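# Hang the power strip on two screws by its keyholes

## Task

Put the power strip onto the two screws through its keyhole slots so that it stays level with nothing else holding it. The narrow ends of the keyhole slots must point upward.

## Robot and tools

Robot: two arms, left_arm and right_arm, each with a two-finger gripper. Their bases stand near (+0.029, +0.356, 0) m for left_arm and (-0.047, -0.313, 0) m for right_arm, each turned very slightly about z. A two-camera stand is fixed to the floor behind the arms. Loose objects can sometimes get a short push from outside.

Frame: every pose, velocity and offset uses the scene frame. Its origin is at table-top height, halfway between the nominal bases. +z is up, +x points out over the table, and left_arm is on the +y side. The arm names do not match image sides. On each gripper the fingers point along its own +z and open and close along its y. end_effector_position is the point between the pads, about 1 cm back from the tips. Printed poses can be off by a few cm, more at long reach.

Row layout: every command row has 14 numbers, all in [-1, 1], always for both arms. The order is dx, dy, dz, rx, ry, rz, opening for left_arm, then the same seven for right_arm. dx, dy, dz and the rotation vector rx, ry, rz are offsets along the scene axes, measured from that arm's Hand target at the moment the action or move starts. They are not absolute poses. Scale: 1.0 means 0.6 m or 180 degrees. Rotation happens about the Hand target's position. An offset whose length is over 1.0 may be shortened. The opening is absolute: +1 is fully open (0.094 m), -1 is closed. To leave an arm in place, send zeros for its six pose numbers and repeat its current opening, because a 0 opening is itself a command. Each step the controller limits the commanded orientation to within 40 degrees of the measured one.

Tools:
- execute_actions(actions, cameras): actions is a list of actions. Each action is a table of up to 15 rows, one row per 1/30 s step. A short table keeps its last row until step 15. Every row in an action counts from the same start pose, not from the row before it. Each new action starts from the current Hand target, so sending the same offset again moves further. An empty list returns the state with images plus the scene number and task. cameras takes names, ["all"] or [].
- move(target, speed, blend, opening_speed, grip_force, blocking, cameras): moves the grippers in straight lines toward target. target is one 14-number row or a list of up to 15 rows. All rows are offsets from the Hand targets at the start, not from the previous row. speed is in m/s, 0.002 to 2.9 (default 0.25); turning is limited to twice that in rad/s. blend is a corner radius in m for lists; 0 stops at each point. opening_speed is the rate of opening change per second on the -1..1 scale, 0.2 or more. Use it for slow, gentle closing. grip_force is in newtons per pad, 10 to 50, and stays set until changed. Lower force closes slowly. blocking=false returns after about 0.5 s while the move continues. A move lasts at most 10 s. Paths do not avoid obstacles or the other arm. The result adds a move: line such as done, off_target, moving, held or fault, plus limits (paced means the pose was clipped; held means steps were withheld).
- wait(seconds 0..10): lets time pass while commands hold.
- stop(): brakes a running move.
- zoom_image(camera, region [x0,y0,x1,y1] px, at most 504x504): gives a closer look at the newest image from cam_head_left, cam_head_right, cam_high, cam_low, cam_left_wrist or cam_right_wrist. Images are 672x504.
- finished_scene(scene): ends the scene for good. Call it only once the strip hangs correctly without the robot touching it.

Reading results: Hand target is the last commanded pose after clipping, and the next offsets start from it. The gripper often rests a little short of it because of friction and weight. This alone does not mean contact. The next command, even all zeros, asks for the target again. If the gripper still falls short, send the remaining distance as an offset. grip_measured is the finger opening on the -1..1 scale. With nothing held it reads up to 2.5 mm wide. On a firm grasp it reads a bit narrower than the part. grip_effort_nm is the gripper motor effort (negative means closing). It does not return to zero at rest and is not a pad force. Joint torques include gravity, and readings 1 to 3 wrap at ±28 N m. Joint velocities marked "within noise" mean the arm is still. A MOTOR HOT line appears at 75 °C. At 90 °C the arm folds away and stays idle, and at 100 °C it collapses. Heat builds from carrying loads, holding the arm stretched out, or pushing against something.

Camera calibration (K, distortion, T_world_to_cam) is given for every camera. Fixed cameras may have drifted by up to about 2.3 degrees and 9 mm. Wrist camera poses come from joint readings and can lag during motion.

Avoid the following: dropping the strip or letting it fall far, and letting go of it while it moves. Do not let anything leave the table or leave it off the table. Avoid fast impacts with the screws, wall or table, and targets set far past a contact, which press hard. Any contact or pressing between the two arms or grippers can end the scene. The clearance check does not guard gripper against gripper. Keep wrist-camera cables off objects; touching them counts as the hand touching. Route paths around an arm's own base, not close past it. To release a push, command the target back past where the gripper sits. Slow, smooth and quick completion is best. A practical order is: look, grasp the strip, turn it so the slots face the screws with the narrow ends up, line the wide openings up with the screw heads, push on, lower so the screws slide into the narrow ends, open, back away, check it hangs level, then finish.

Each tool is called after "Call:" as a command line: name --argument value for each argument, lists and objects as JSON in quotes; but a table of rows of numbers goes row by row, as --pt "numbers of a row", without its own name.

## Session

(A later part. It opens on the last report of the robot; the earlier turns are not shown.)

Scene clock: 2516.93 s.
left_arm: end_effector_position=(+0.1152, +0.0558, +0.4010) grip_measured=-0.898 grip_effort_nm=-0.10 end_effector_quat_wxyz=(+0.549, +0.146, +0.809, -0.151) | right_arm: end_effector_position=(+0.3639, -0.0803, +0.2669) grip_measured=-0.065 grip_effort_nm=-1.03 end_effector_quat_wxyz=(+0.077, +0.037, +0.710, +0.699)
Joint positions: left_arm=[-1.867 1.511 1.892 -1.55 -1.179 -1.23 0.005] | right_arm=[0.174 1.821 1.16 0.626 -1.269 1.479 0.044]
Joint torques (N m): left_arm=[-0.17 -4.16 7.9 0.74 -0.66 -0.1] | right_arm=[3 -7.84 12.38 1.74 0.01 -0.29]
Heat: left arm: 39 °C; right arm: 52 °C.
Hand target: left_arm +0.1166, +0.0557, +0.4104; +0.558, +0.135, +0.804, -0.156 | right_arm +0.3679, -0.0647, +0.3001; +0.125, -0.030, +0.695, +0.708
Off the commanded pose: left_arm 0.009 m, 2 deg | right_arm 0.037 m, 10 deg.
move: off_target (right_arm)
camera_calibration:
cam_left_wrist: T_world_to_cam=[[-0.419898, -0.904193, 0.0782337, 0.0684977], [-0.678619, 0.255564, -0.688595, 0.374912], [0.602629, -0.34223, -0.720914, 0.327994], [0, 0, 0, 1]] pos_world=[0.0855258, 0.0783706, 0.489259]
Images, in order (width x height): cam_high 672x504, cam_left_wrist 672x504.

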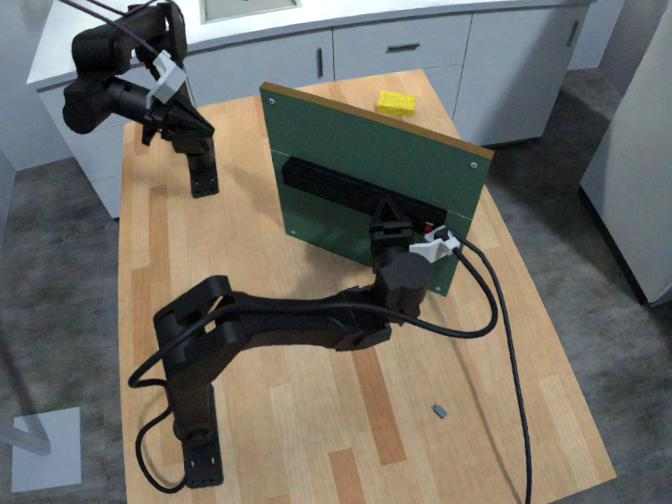

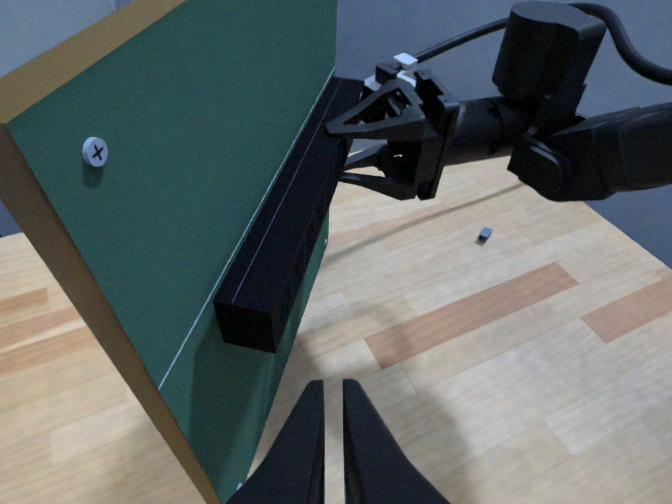

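Call:
move --pt "0 0 0 0 0 0 -0.9 -0.057 -0.068 0.001 0 0 0.006 -0.3" --pt "0 0 0 0 0 0 -0.9 0.0116 0.0204 0.001 0 0 0.006 -0.3" --speed 0.08 --cameras '["cam_left_wrist","cam_high"]'

Call:
zoom_image --camera "cam_left_wrist" --region '[150, 30, 450, 370]'

Call:
zoom_image --camera "cam_high" --region '[260, 130, 500, 300]'

Scene clock: 2529.87 s.
left_arm: end_effector_position=(+0.1152, +0.0558, +0.4010) grip_measured=-0.898 grip_effort_nm=-0.10 end_effector_quat_wxyz=(+0.549, +0.146, +0.809, -0.151) | right_arm: end_effector_position=(+0.3633, -0.0805, +0.2676) grip_measured=-0.065 grip_effort_nm=-1.03 end_effector_quat_wxyz=(+0.059, +0.025, +0.710, +0.701)
Joint positions: left_arm=[-1.867 1.511 1.892 -1.55 -1.179 -1.23 0.005] | right_arm=[0.168 1.843 1.193 0.606 -1.317 1.481 0.044]
Joint torques (N m): left_arm=[-0.14 -4.1 7.95 0.74 -0.66 -0.1] | right_arm=[5.53 -7.1 13.57 1.81 0.53 -0.24]
Heat: left arm: 39 °C; right arm: 51 °C.
Hand target: left_arm +0.1166, +0.0557, +0.4104; +0.558, +0.135, +0.804, -0.156 | right_arm +0.3749, -0.0525, +0.3008; +0.118, -0.037, +0.694, +0.709
Off the commanded pose: left_arm 0.009 m, 2 deg | right_arm 0.045 m, 10 deg.
move: off_target (right_arm)
camera_calibration:
cam_left_wrist: T_world_to_cam=[[-0.419898, -0.904193, 0.0782337, 0.0684977], [-0.678619, 0.255564, -0.688595, 0.374912], [0.602629, -0.34223, -0.720914, 0.327994], [0, 0, 0, 1]] pos_world=[0.0855258, 0.0783706, 0.489259]
Images, in order (width x height): cam_high 672x504, cam_left_wrist 672x504.

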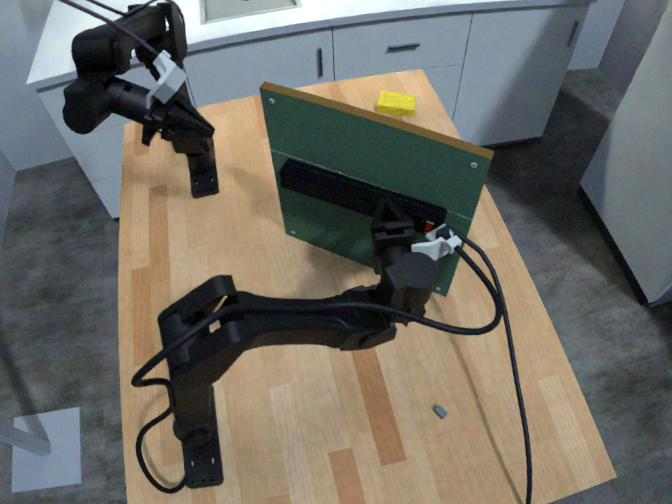

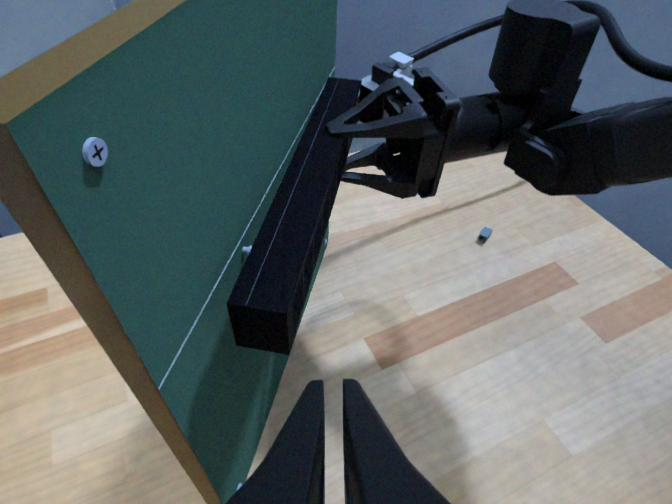

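Scaled by 1.482.

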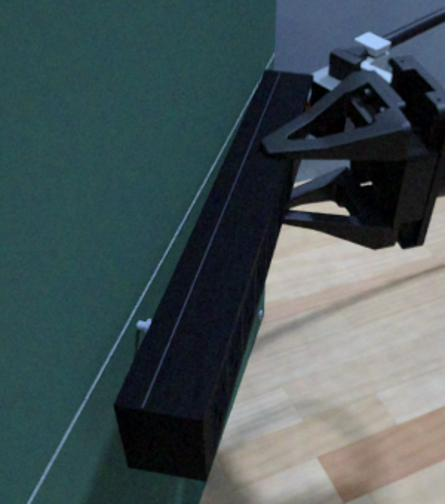

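Scaled by 2.100.

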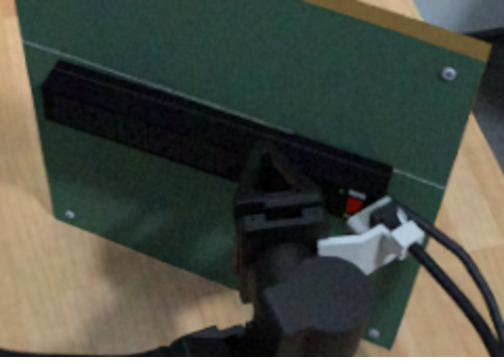

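Call:
move --pt "0 0 0 0 0 0 -0.9 -0.07 -0.09 -0.006 0 0 -0.012 -0.3" --pt "0 0 0 0 0 0 -0.9 0.004 0.004 -0.006 0 0 -0.012 -0.3" --speed 0.08 --cameras '["cam_left_wrist","cam_high"]'

Call:
zoom_image --camera "cam_left_wrist" --region '[150, 30, 450, 370]'

Call:
zoom_image --camera "cam_high" --region '[260, 130, 500, 300]'

Scene clock: 2541.27 s.
left_arm: end_effector_position=(+0.1152, +0.0558, +0.4010) grip_measured=-0.898 grip_effort_nm=-0.10 end_effector_quat_wxyz=(+0.549, +0.146, +0.809, -0.151) | right_arm: end_effector_position=(+0.3626, -0.0777, +0.2622) grip_measured=-0.065 grip_effort_nm=-1.02 end_effector_quat_wxyz=(+0.070, +0.034, +0.712, +0.698)
Joint positions: left_arm=[-1.867 1.511 1.892 -1.55 -1.179 -1.23 0.005] | right_arm=[0.179 1.83 1.161 0.613 -1.276 1.466 0.044]
Joint torques (N m): left_arm=[-0.16 -4.12 7.92 0.74 -0.65 -0.1] | right_arm=[5.74 -7.15 14.01 1.88 0.55 -0.21]
Heat: left arm: 39 °C; right arm: 52 °C.
Hand target: left_arm +0.1166, +0.0557, +0.4104; +0.558, +0.135, +0.804, -0.156 | right_arm +0.3773, -0.0501, +0.2972; +0.132, -0.023, +0.695, +0.706
Off the commanded pose: left_arm 0.009 m, 2 deg | right_arm 0.047 m, 10 deg.
move: off_target (right_arm)
camera_calibration:
cam_left_wrist: T_world_to_cam=[[-0.419898, -0.904193, 0.0782337, 0.0684977], [-0.678619, 0.255564, -0.688595, 0.374912], [0.602629, -0.34223, -0.720914, 0.327994], [0, 0, 0, 1]] pos_world=[0.0855258, 0.0783706, 0.489259]
Images, in order (width x height): cam_high 672x504, cam_left_wrist 672x504.

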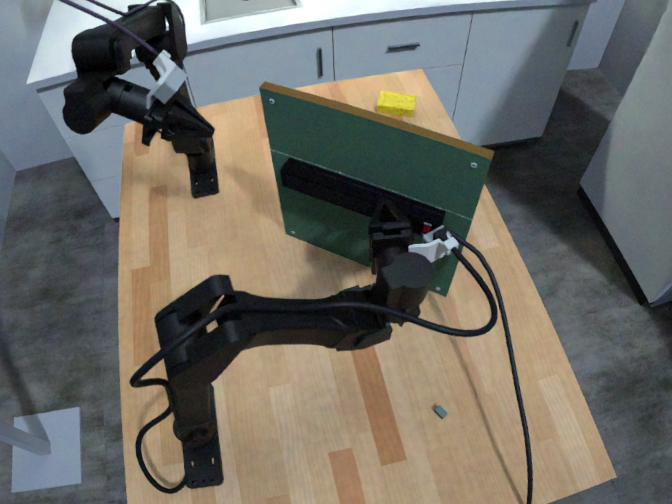

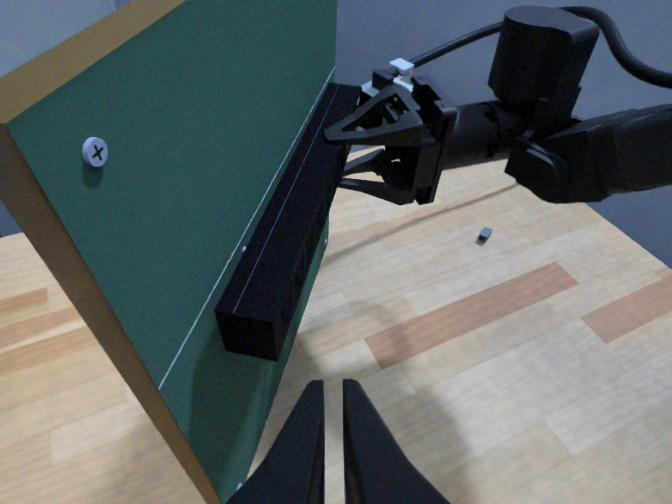

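Scaled by 1.482.

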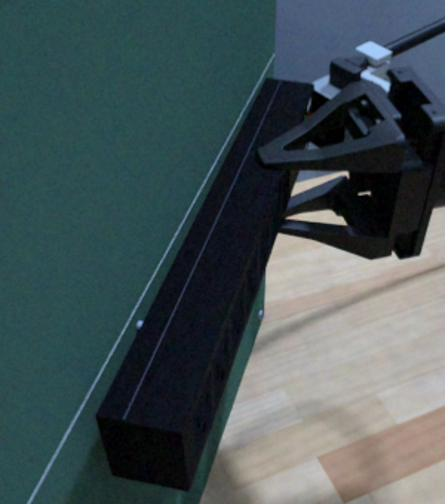

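Scaled by 2.100.

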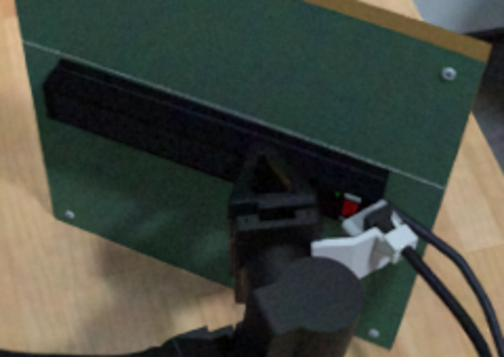

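Call:
move --target '[0,0,0,0,0,0,-0.9,0.02,0.026,0.004,0,0,0,-0.3]' --speed 0.08 --cameras '["cam_left_wrist","cam_high"]'

Call:
zoom_image --camera "cam_left_wrist" --region '[150, 30, 450, 370]'

Call:
zoom_image --camera "cam_high" --region '[260, 130, 500, 300]'

Scene clock: 2553.63 s.
left_arm: end_effector_position=(+0.1152, +0.0558, +0.4010) grip_measured=-0.898 grip_effort_nm=-0.10 end_effector_quat_wxyz=(+0.549, +0.146, +0.809, -0.151) | right_arm: end_effector_position=(+0.3627, -0.0784, +0.2631) grip_measured=-0.065 grip_effort_nm=-1.02 end_effector_quat_wxyz=(+0.050, +0.028, +0.712, +0.699)
Joint positions: left_arm=[-1.867 1.511 1.892 -1.55 -1.179 -1.23 0.005] | right_arm=[0.172 1.85 1.195 0.589 -1.32 1.474 0.044]
Joint velocities: left_arm=[within noise] | right_arm=[-0.002 0.007 -0.002 -0.168 -0.081 0.051 0]
Joint torques (N m): left_arm=[-0.17 -4.11 7.92 0.74 -0.66 -0.1] | right_arm=[8.87 -6.43 15.46 1.93 1.19 -0.2]
Heat: left arm: 39 °C; right arm: 53 °C.
Hand target: left_arm +0.1166, +0.0557, +0.4104; +0.558, +0.135, +0.804, -0.156 | right_arm +0.3892, -0.0344, +0.2997; +0.131, -0.024, +0.695, +0.706
Off the commanded pose: left_arm 0.009 m, 2 deg | right_arm 0.063 m, 11 deg.
move: off_target (right_arm)
camera_calibration:
cam_left_wrist: T_world_to_cam=[[-0.419898, -0.904193, 0.0782337, 0.0684977], [-0.678619, 0.255564, -0.688595, 0.374912], [0.602629, -0.34223, -0.720914, 0.327994], [0, 0, 0, 1]] pos_world=[0.0855258, 0.0783706, 0.489259]
Images, in order (width x height): cam_high 672x504, cam_left_wrist 672x504.

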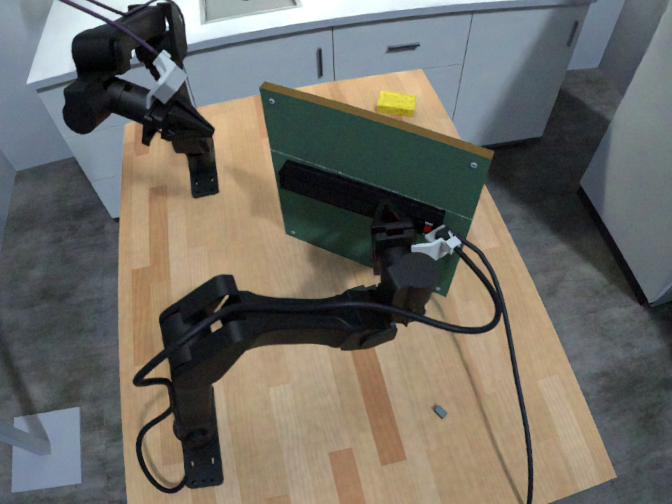

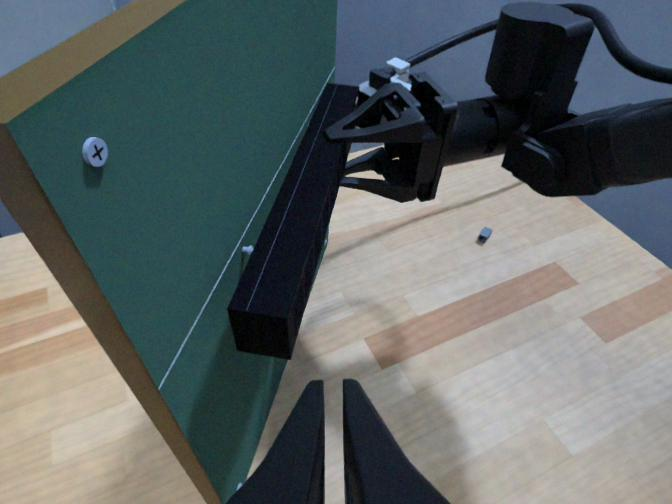

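Scaled by 1.482.

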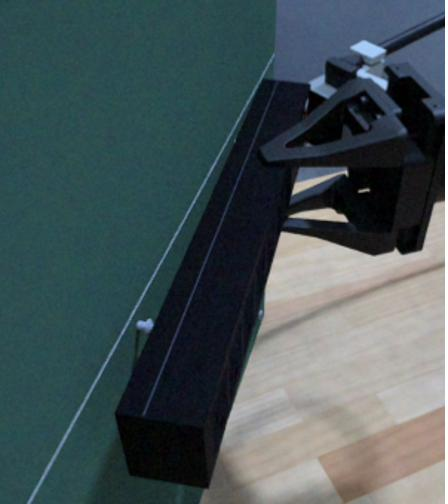

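Scaled by 2.100.

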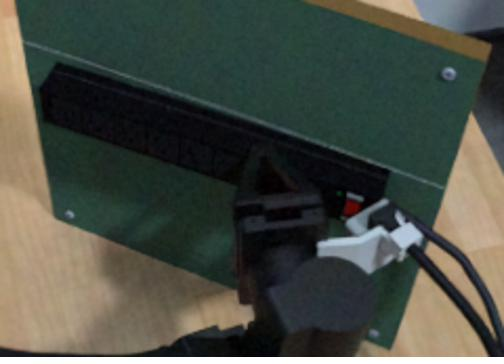

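Call:
move --pt "0 0 0 0 0 0 -0.9 -0.09 -0.116 0 0 0 0 -0.3" --pt "0 0 0 0 0 0 -0.9 -0.09 -0.116 -0.08 0 0 0 -0.3" --pt "0 0 0 0 0 0 -0.9 -0.015 -0.02 -0.08 0 0 0 -0.3" --speed 0.08 --cameras '["cam_left_wrist","cam_high"]'

Call:
zoom_image --camera "cam_high" --region '[260, 130, 500, 300]'

Scene clock: 2581.93 s.
left_arm: end_effector_position=(+0.1152, +0.0558, +0.4010) grip_measured=-0.898 grip_effort_nm=-0.10 end_effector_quat_wxyz=(+0.549, +0.146, +0.809, -0.151) | right_arm: end_effector_position=(+0.3658, -0.0719, +0.2229) grip_measured=-0.066 grip_effort_nm=-1.02 end_effector_quat_wxyz=(+0.083, +0.030, +0.711, +0.698)
Joint positions: left_arm=[-1.867 1.511 1.892 -1.55 -1.179 -1.23 0.005] | right_arm=[0.194 1.913 1.088 0.785 -1.249 1.457 0.044]
Joint torques (N m): left_arm=[-0.16 -4.14 7.9 0.74 -0.66 -0.1] | right_arm=[4.82 -7.01 13.52 1.73 0.4 -0.12]
Heat: left arm: 39 °C; right arm: 55 °C.
Hand target: left_arm +0.1166, +0.0557, +0.4104; +0.558, +0.135, +0.804, -0.156 | right_arm +0.3803, -0.0465, +0.2516; +0.132, -0.023, +0.695, +0.706
Off the commanded pose: left_arm 0.009 m, 2 deg | right_arm 0.041 m, 9 deg.
move: off_target (right_arm)
camera_calibration:
cam_left_wrist: T_world_to_cam=[[-0.419898, -0.904193, 0.0782337, 0.0684977], [-0.678619, 0.255564, -0.688595, 0.374912], [0.602629, -0.34223, -0.720914, 0.327994], [0, 0, 0, 1]] pos_world=[0.0855258, 0.0783706, 0.489259]
Images, in order (width x height): cam_high 672x504, cam_left_wrist 672x504.

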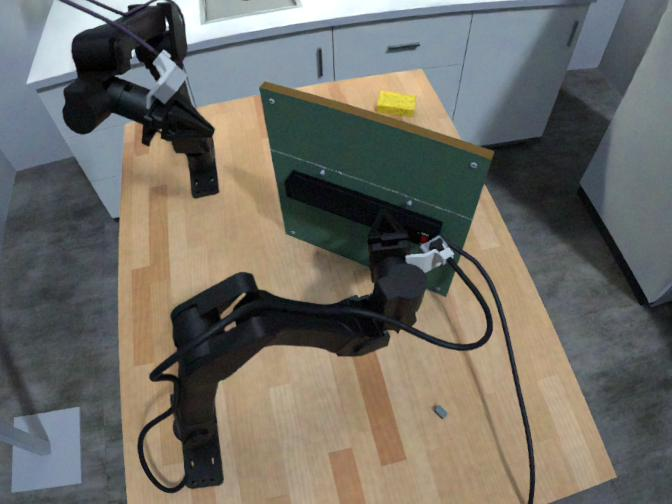

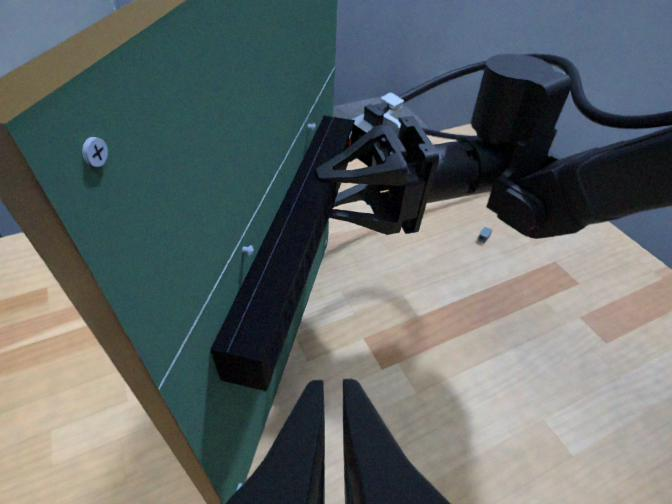

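Scaled by 2.100.

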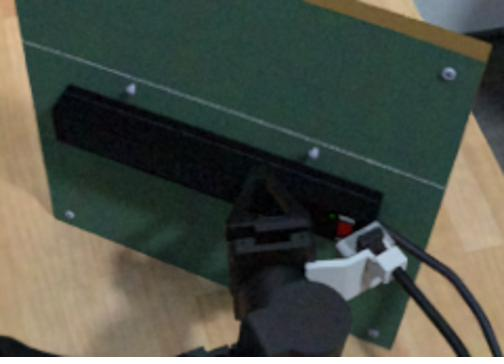

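Call:
move --target '[0,0,0,0,0,0,-0.9,0.02,0.026,0,0,0,0,-0.3]' --speed 0.05 --cameras '["cam_left_wrist","cam_high"]'

Call:
zoom_image --camera "cam_left_wrist" --region '[150, 30, 450, 370]'

Call:
zoom_image --camera "cam_high" --region '[260, 130, 500, 300]'

Scene clock: 2588.20 s.
left_arm: end_effector_position=(+0.1152, +0.0558, +0.4010) grip_measured=-0.898 grip_effort_nm=-0.10 end_effector_quat_wxyz=(+0.549, +0.146, +0.809, -0.151) | right_arm: end_effector_position=(+0.3662, -0.0720, +0.2231) grip_measured=-0.067 grip_effort_nm=-1.02 end_effector_quat_wxyz=(+0.075, +0.027, +0.710, +0.699)
Joint positions: left_arm=[-1.867 1.511 1.892 -1.55 -1.179 -1.23 0.005] | right_arm=[0.192 1.924 1.102 0.785 -1.268 1.466 0.044]
Joint torques (N m): left_arm=[-0.17 -4.1 7.91 0.74 -0.66 -0.1] | right_arm=[7.77 -5.27 16.28 1.68 0.82 -0.18]
Heat: left arm: 39 °C; right arm: 54 °C.
Hand target: left_arm +0.1166, +0.0557, +0.4104; +0.558, +0.135, +0.804, -0.156 | right_arm +0.3923, -0.0309, +0.2516; +0.132, -0.023, +0.695, +0.706
Off the commanded pose: left_arm 0.009 m, 2 deg | right_arm 0.056 m, 9 deg.
move: off_target (right_arm)
camera_calibration:
cam_left_wrist: T_world_to_cam=[[-0.419898, -0.904193, 0.0782337, 0.0684977], [-0.678619, 0.255564, -0.688595, 0.374912], [0.602629, -0.34223, -0.720914, 0.327994], [0, 0, 0, 1]] pos_world=[0.0855258, 0.0783706, 0.489259]
Images, in order (width x height): cam_high 672x504, cam_left_wrist 672x504.

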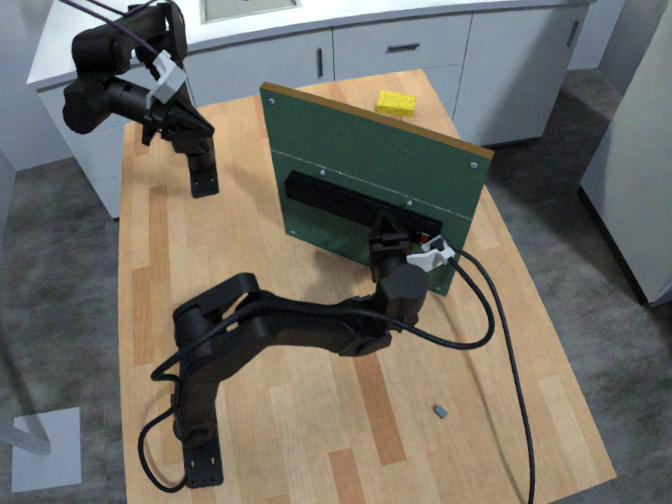

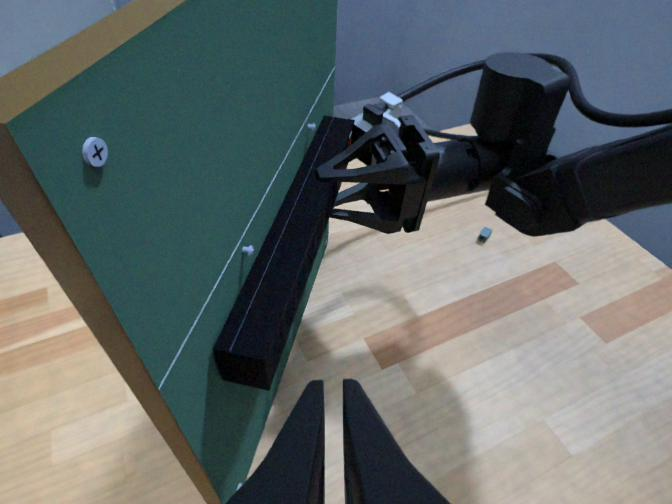

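Scaled by 1.482.

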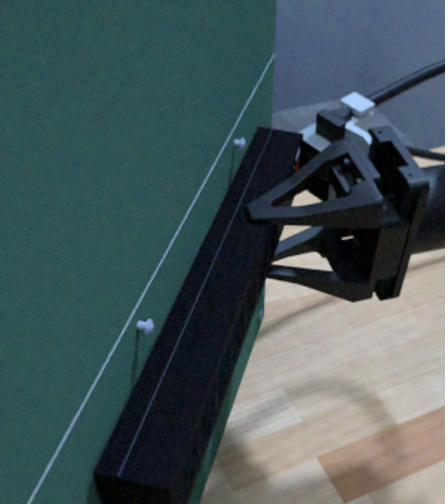

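Scaled by 2.100.

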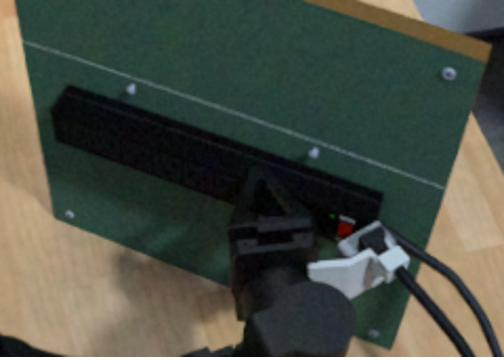

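Call:
execute_actions --actions '[]' --cameras '["cam_low","cam_head_left","cam_head_right","cam_right_wrist","cam_left_wrist"]'

Call:
zoom_image --camera "cam_head_left" --region '[230, 220, 370, 350]'

Call:
zoom_image --camera "cam_low" --region '[100, 0, 340, 200]'

Call:
zoom_image --camera "cam_left_wrist" --region '[200, 200, 360, 360]'

Scene clock: 2602.30 s.
left_arm: end_effector_position=(+0.1152, +0.0558, +0.4010) grip_measured=-0.898 grip_effort_nm=-0.10 end_effector_quat_wxyz=(+0.549, +0.146, +0.809, -0.151) | right_arm: end_effector_position=(+0.3662, -0.0720, +0.2231) grip_measured=-0.067 grip_effort_nm=-1.02 end_effector_quat_wxyz=(+0.075, +0.027, +0.710, +0.699)
Joint positions: left_arm=[-1.867 1.511 1.892 -1.55 -1.179 -1.23 0.005] | right_arm=[0.192 1.924 1.102 0.785 -1.268 1.466 0.044]
Joint velocities: within noise
Joint torques (N m): left_arm=[-0.18 -4.14 7.9 0.74 -0.67 -0.1] | right_arm=[7.77 -5.38 16.39 1.71 0.84 -0.16]
Heat: left arm: 39 °C; right arm: 60 °C.
Hand target: left_arm +0.1166, +0.0557, +0.4104; +0.558, +0.135, +0.804, -0.156 | right_arm +0.3923, -0.0309, +0.2516; +0.132, -0.023, +0.695, +0.706
Tool commands: left_gripper/opening=-0.9 right_gripper/opening=-0.3
Off the commanded pose: left_arm 0.009 m, 2 deg | right_arm 0.056 m, 9 deg.
camera_calibration:
cam_left_wrist: T_world_to_cam=[[-0.419898, -0.904193, 0.0782337, 0.0684977], [-0.678619, 0.255564, -0.688595, 0.374912], [0.602629, -0.34223, -0.720914, 0.327994], [0, 0, 0, 1]] pos_world=[0.0855258, 0.0783706, 0.489259]
cam_right_wrist: T_world_to_cam=[[0.0946266, -0.0553078, -0.993975, 0.179617], [-0.951859, -0.297452, -0.074066, 0.38296], [-0.291564, 0.953133, -0.0807921, 0.287868], [0, 0, 0, 1]] pos_world=[0.43146, -0.15053, 0.230157]
Images, in order (width x height): cam_head_left 672x504, cam_head_right 672x504, cam_low 672x504, cam_left_wrist 672x504, cam_right_wrist 672x504.

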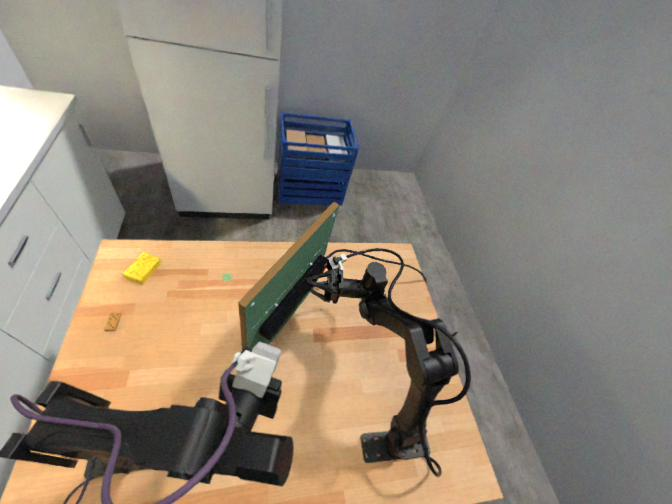

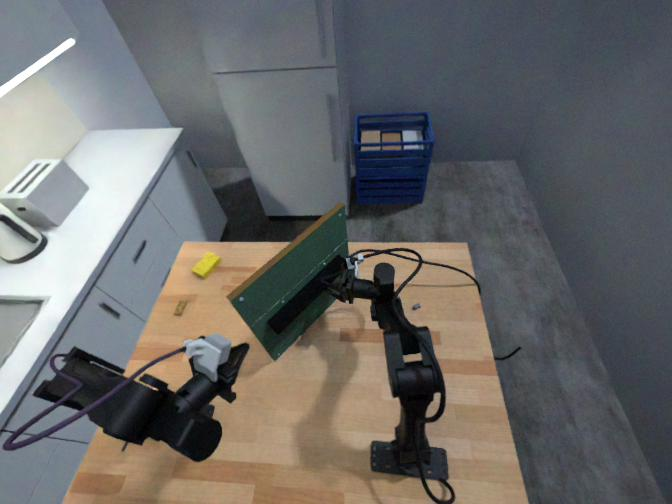

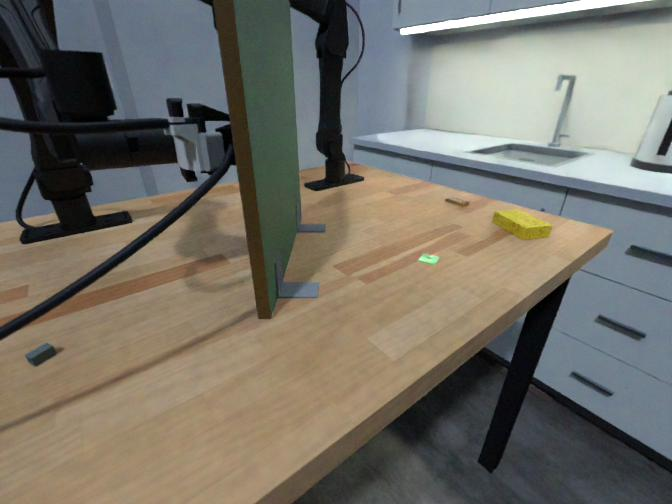

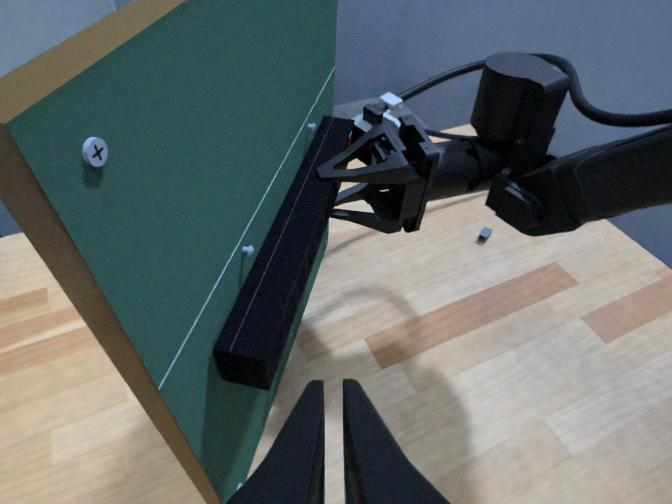

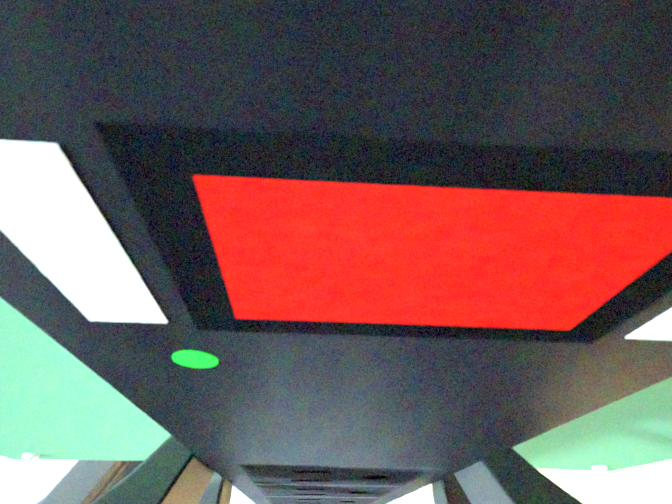

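Scaled by 3.600.

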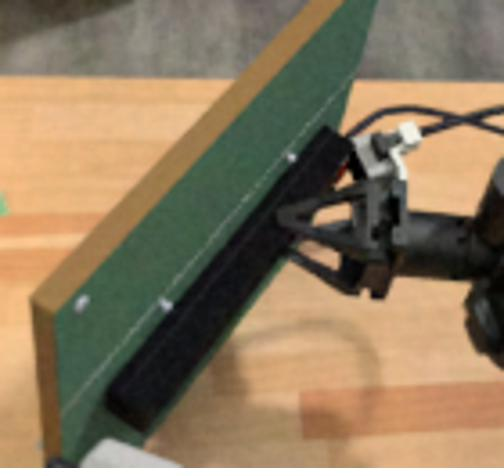

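Scaled by 2.100.

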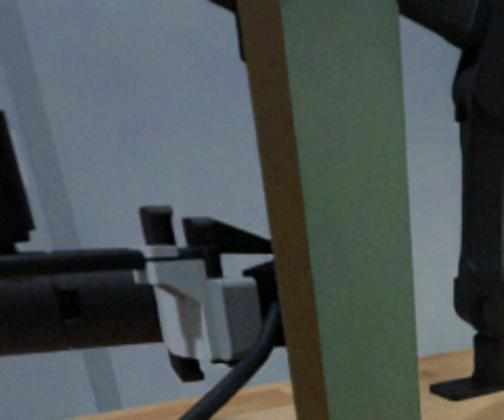

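Scaled by 3.150.

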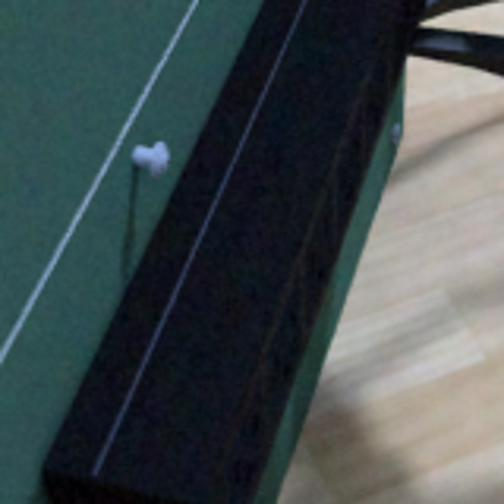

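Call:
move --pt "0 0 0 0 0 0 -0.9 -0.016 -0.021 0 0 0 0 -0.3" --pt "0 0 0 0 0 0 -0.9 -0.016 -0.021 0.03 0 0 0 -0.3" --speed 0.04 --cameras '["cam_left_wrist","cam_high"]'

Call:
zoom_image --camera "cam_left_wrist" --region '[200, 80, 360, 360]'

Call:
zoom_image --camera "cam_high" --region '[260, 130, 500, 300]'

Scene clock: 2687.87 s.
left_arm: end_effector_position=(+0.1152, +0.0558, +0.4010) grip_measured=-0.898 grip_effort_nm=-0.10 end_effector_quat_wxyz=(+0.549, +0.146, +0.809, -0.151) | right_arm: end_effector_position=(+0.3660, -0.0728, +0.2238) grip_measured=-0.067 grip_effort_nm=-1.02 end_effector_quat_wxyz=(+0.071, +0.030, +0.711, +0.699)
Joint positions: left_arm=[-1.867 1.511 1.892 -1.55 -1.179 -1.23 0.005] | right_arm=[0.189 1.922 1.104 0.779 -1.272 1.474 0.044]
Joint torques (N m): left_arm=[-0.2 -4.18 7.91 0.74 -0.66 -0.1] | right_arm=[5.75 -9.57 14.83 1.42 0.64 -0.1]
Heat: left arm: 39 °C; right arm: 69 °C.
Hand target: left_arm +0.1166, +0.0557, +0.4104; +0.558, +0.135, +0.804, -0.156 | right_arm +0.3826, -0.0435, +0.2695; +0.132, -0.024, +0.695, +0.706
Off the commanded pose: left_arm 0.009 m, 2 deg | right_arm 0.057 m, 9 deg.
move: off_target (right_arm)
camera_calibration:
cam_left_wrist: T_world_to_cam=[[-0.419898, -0.904193, 0.0782337, 0.0684977], [-0.678619, 0.255564, -0.688595, 0.374912], [0.602629, -0.34223, -0.720914, 0.327994], [0, 0, 0, 1]] pos_world=[0.0855258, 0.0783706, 0.489259]
Images, in order (width x height): cam_high 672x504, cam_left_wrist 672x504.

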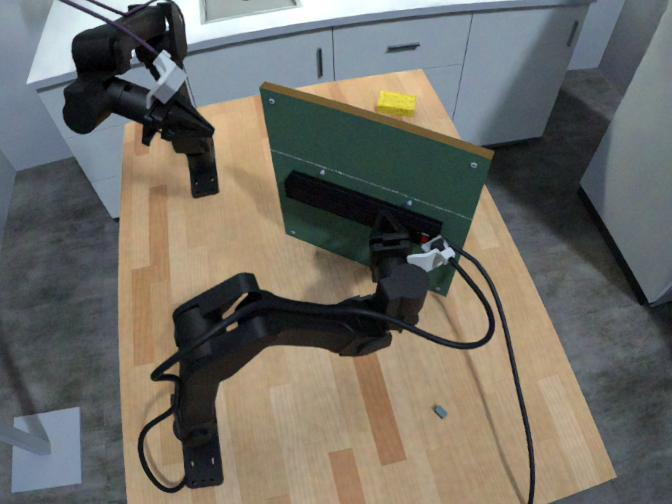

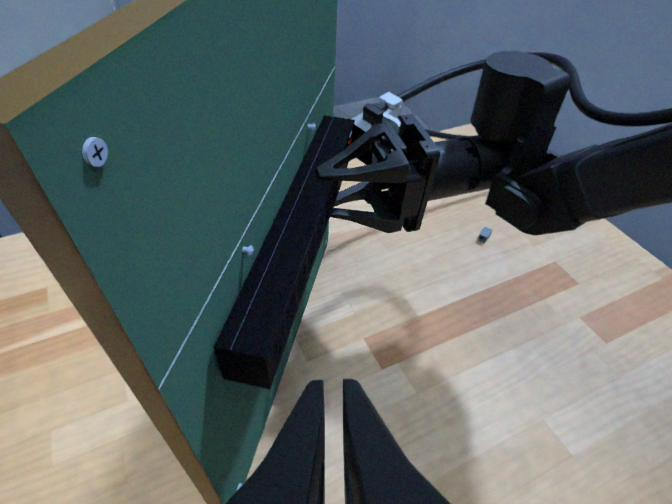

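Scaled by 1.800.

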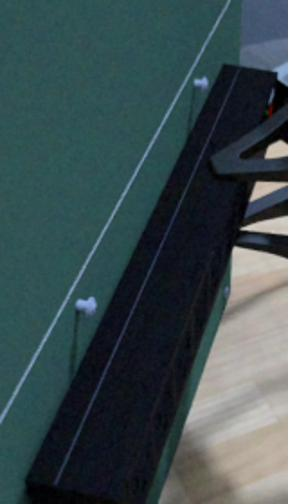

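Scaled by 2.100.

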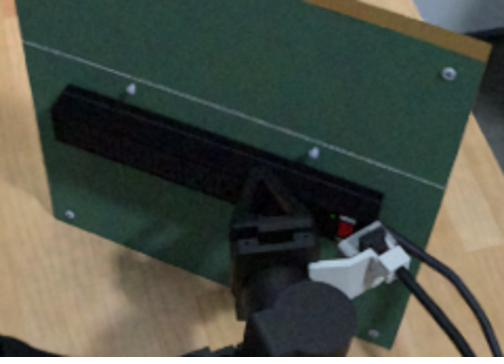

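Call:
move --pt "0 0 0 0 0 0 -0.9 -0.095 -0.12 0.0 0 0 0 -0.3" --pt "0 0 0 0 0 0 -0.9 -0.095 -0.12 0.06 0 0 0 -0.3" --pt "0 0 0 0 0 0 -0.9 -0.009 -0.011 0.06 0 0 0 -0.3" --speed 0.1 --cameras '["cam_left_wrist","cam_high"]'

Call:
zoom_image --camera "cam_left_wrist" --region '[150, 30, 450, 370]'

Call:
zoom_image --camera "cam_high" --region '[260, 130, 500, 300]'

Scene clock: 2722.23 s.
left_arm: end_effector_position=(+0.1152, +0.0558, +0.4010) grip_measured=-0.898 grip_effort_nm=-0.10 end_effector_quat_wxyz=(+0.549, +0.146, +0.809, -0.151) | right_arm: end_effector_position=(+0.3632, -0.0781, +0.2707) grip_measured=-0.067 grip_effort_nm=-1.03 end_effector_quat_wxyz=(+0.060, +0.044, +0.712, +0.699)
Joint positions: left_arm=[-1.867 1.511 1.892 -1.55 -1.179 -1.23 0.005] | right_arm=[0.178 1.819 1.184 0.578 -1.278 1.493 0.044]
Joint torques (N m): left_arm=[-0.17 -4.15 7.91 0.74 -0.66 -0.1] | right_arm=[5.63 -7.01 13.81 1.91 0.58 -0.52]
Heat: left arm: 39 °C; right arm: 59 °C.
Hand target: left_arm +0.1166, +0.0557, +0.4104; +0.558, +0.135, +0.804, -0.156 | right_arm +0.3773, -0.0501, +0.3054; +0.131, -0.023, +0.695, +0.706
Off the commanded pose: left_arm 0.009 m, 2 deg | right_arm 0.047 m, 11 deg.
move: off_target (right_arm)
camera_calibration:
cam_left_wrist: T_world_to_cam=[[-0.419898, -0.904193, 0.0782337, 0.0684977], [-0.678619, 0.255564, -0.688595, 0.374912], [0.602629, -0.34223, -0.720914, 0.327994], [0, 0, 0, 1]] pos_world=[0.0855258, 0.0783706, 0.489259]
Images, in order (width x height): cam_high 672x504, cam_left_wrist 672x504.

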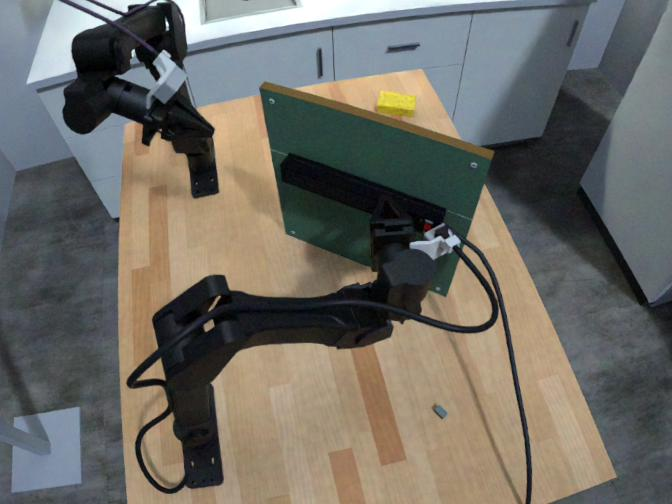

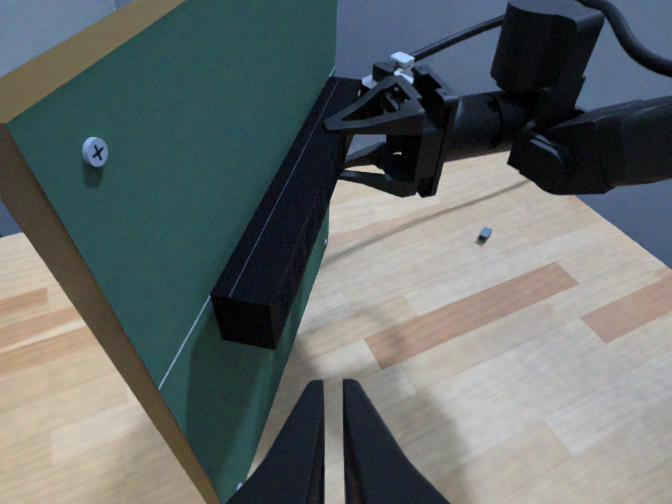

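Scaled by 1.482.

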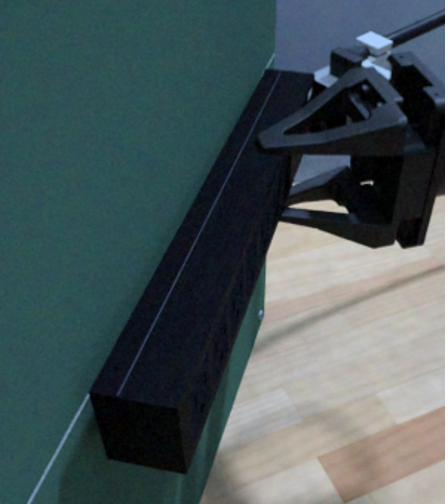

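Scaled by 2.100.

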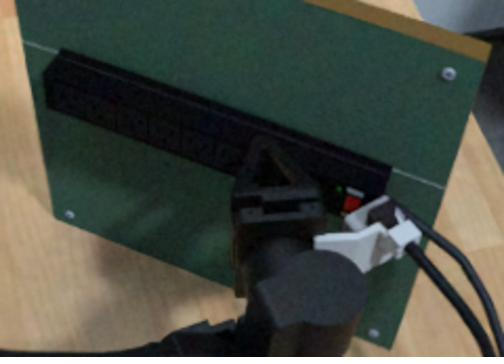

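Call:
move --pt "0 0 0 0 0 0 -0.9 -0.07 -0.09 -0.006 0 0 0 -0.3" --pt "0 0 0 0 0 0 -0.9 0 0 -0.006 0.0017 0.0022 0 -0.3" --speed 0.1 --cameras '["cam_left_wrist","cam_high"]'

Call:
zoom_image --camera "cam_left_wrist" --region '[150, 30, 450, 370]'

Call:
zoom_image --camera "cam_high" --region '[260, 130, 500, 300]'

Scene clock: 2735.97 s.
left_arm: end_effector_position=(+0.1152, +0.0558, +0.4010) grip_measured=-0.898 grip_effort_nm=-0.10 end_effector_quat_wxyz=(+0.549, +0.146, +0.809, -0.151) | right_arm: end_effector_position=(+0.3620, -0.0774, +0.2667) grip_measured=-0.067 grip_effort_nm=-1.02 end_effector_quat_wxyz=(+0.065, +0.038, +0.711, +0.699)
Joint positions: left_arm=[-1.867 1.511 1.892 -1.55 -1.179 -1.23 0.005] | right_arm=[0.18 1.824 1.169 0.605 -1.278 1.485 0.044]
Joint torques (N m): left_arm=[-0.16 -4.1 7.92 0.73 -0.66 -0.11] | right_arm=[5.53 -6.93 14.05 1.89 0.6 -0.24]
Heat: left arm: 39 °C; right arm: 59 °C.
Hand target: left_arm +0.1166, +0.0557, +0.4104; +0.558, +0.135, +0.804, -0.156 | right_arm +0.3772, -0.0500, +0.3020; +0.129, -0.021, +0.694, +0.708
Off the commanded pose: left_arm 0.009 m, 2 deg | right_arm 0.047 m, 10 deg.
move: off_target (right_arm)
camera_calibration:
cam_left_wrist: T_world_to_cam=[[-0.419898, -0.904193, 0.0782337, 0.0684977], [-0.678619, 0.255564, -0.688595, 0.374912], [0.602629, -0.34223, -0.720914, 0.327994], [0, 0, 0, 1]] pos_world=[0.0855258, 0.0783706, 0.489259]
Images, in order (width x height): cam_high 672x504, cam_left_wrist 672x504.

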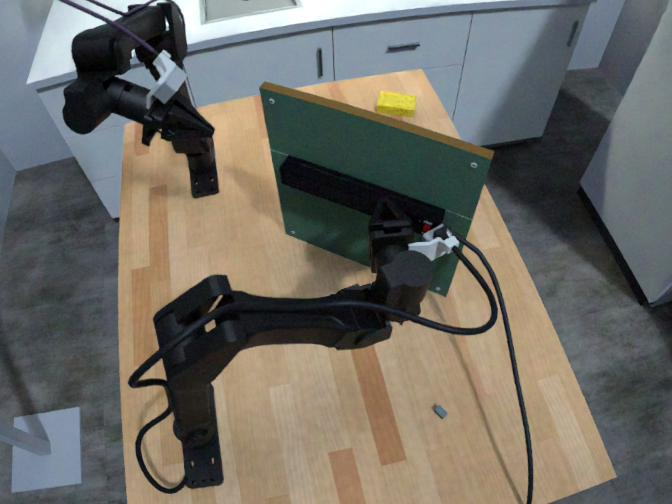

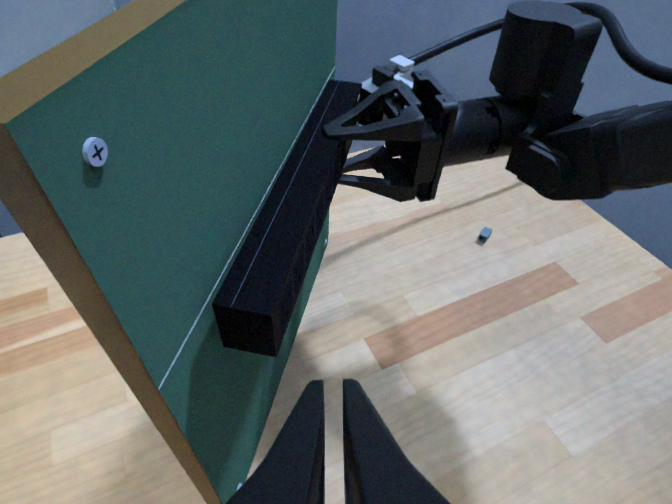

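Scaled by 1.482.

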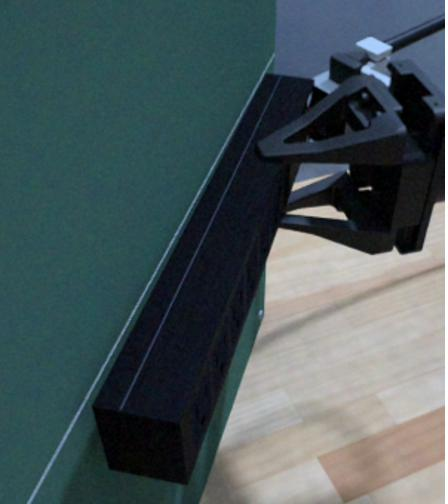

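Scaled by 2.100.

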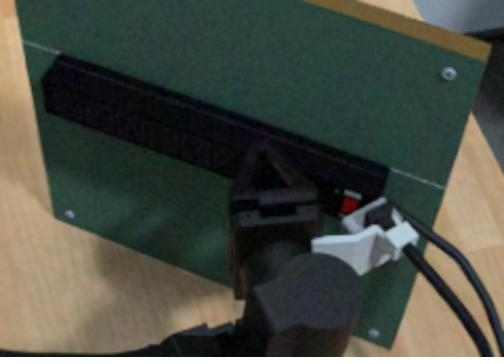

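Call:
move --pt "0 0 0 0 0 0 -0.9 0.012 0.016 0 0 0 -0.003 -0.3" --pt "0 0 0 0 0 0 -0.9 0.026 0.005 0 0 0 -0.003 -0.3" --pt "0 0 0 0 0 0 -0.9 -0.002 0.027 0 0 0 -0.003 -0.3" --pt "0 0 0 0 0 0 -0.9 0.012 0.016 0.012 0 0 -0.003 -0.3" --pt "0 0 0 0 0 0 -0.9 0.012 0.016 -0.015 0 0 -0.003 -0.3" --speed 0.05 --cameras '["cam_left_wrist","cam_high"]'

Call:
zoom_image --camera "cam_left_wrist" --region '[150, 30, 450, 370]'

Call:
zoom_image --camera "cam_high" --region '[260, 130, 500, 300]'

Scene clock: 2748.53 s.
left_arm: end_effector_position=(+0.1152, +0.0558, +0.4010) grip_measured=-0.898 grip_effort_nm=-0.10 end_effector_quat_wxyz=(+0.549, +0.146, +0.809, -0.151) | right_arm: end_effector_position=(+0.3624, -0.0797, +0.2677) grip_measured=-0.067 grip_effort_nm=-1.03 end_effector_quat_wxyz=(+0.042, +0.026, +0.712, +0.701)
Joint positions: left_arm=[-1.867 1.511 1.892 -1.55 -1.179 -1.23 0.005] | right_arm=[0.168 1.851 1.214 0.575 -1.339 1.488 0.044]
Joint torques (N m): left_arm=[-0.2 -4.12 7.91 0.74 -0.66 -0.11] | right_arm=[8.2 -6.98 11.79 1.98 1.3 -0.53]
Heat: left arm: 39 °C; right arm: 61 °C.
Hand target: left_arm +0.1166, +0.0557, +0.4104; +0.558, +0.135, +0.804, -0.156 | right_arm +0.3845, -0.0405, +0.2931; +0.133, -0.017, +0.694, +0.708
Off the commanded pose: left_arm 0.009 m, 2 deg | right_arm 0.052 m, 12 deg.
move: off_target (right_arm)
camera_calibration:
cam_left_wrist: T_world_to_cam=[[-0.419898, -0.904193, 0.0782337, 0.0684977], [-0.678619, 0.255564, -0.688595, 0.374912], [0.602629, -0.34223, -0.720914, 0.327994], [0, 0, 0, 1]] pos_world=[0.0855258, 0.0783706, 0.489259]
Images, in order (width x height): cam_high 672x504, cam_left_wrist 672x504.

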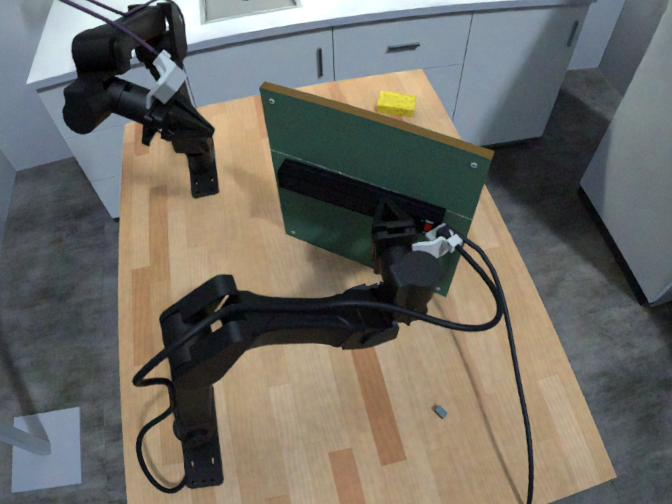

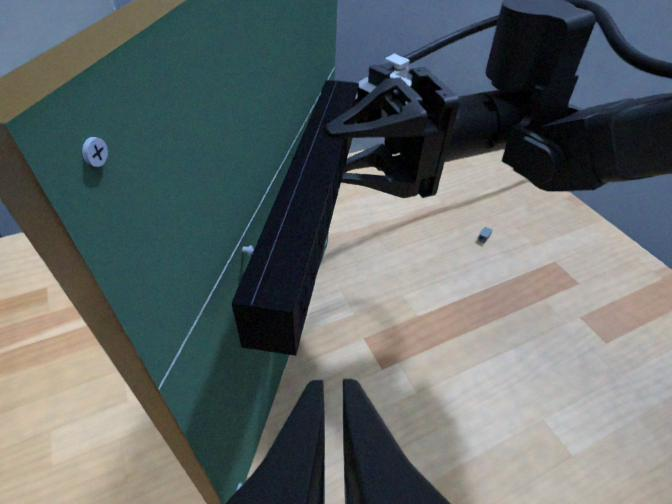

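Scaled by 1.482.

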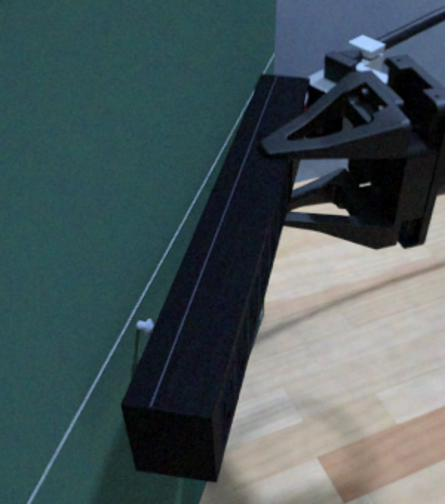

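Scaled by 2.100.

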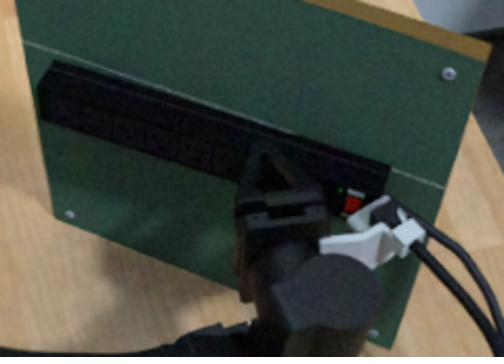

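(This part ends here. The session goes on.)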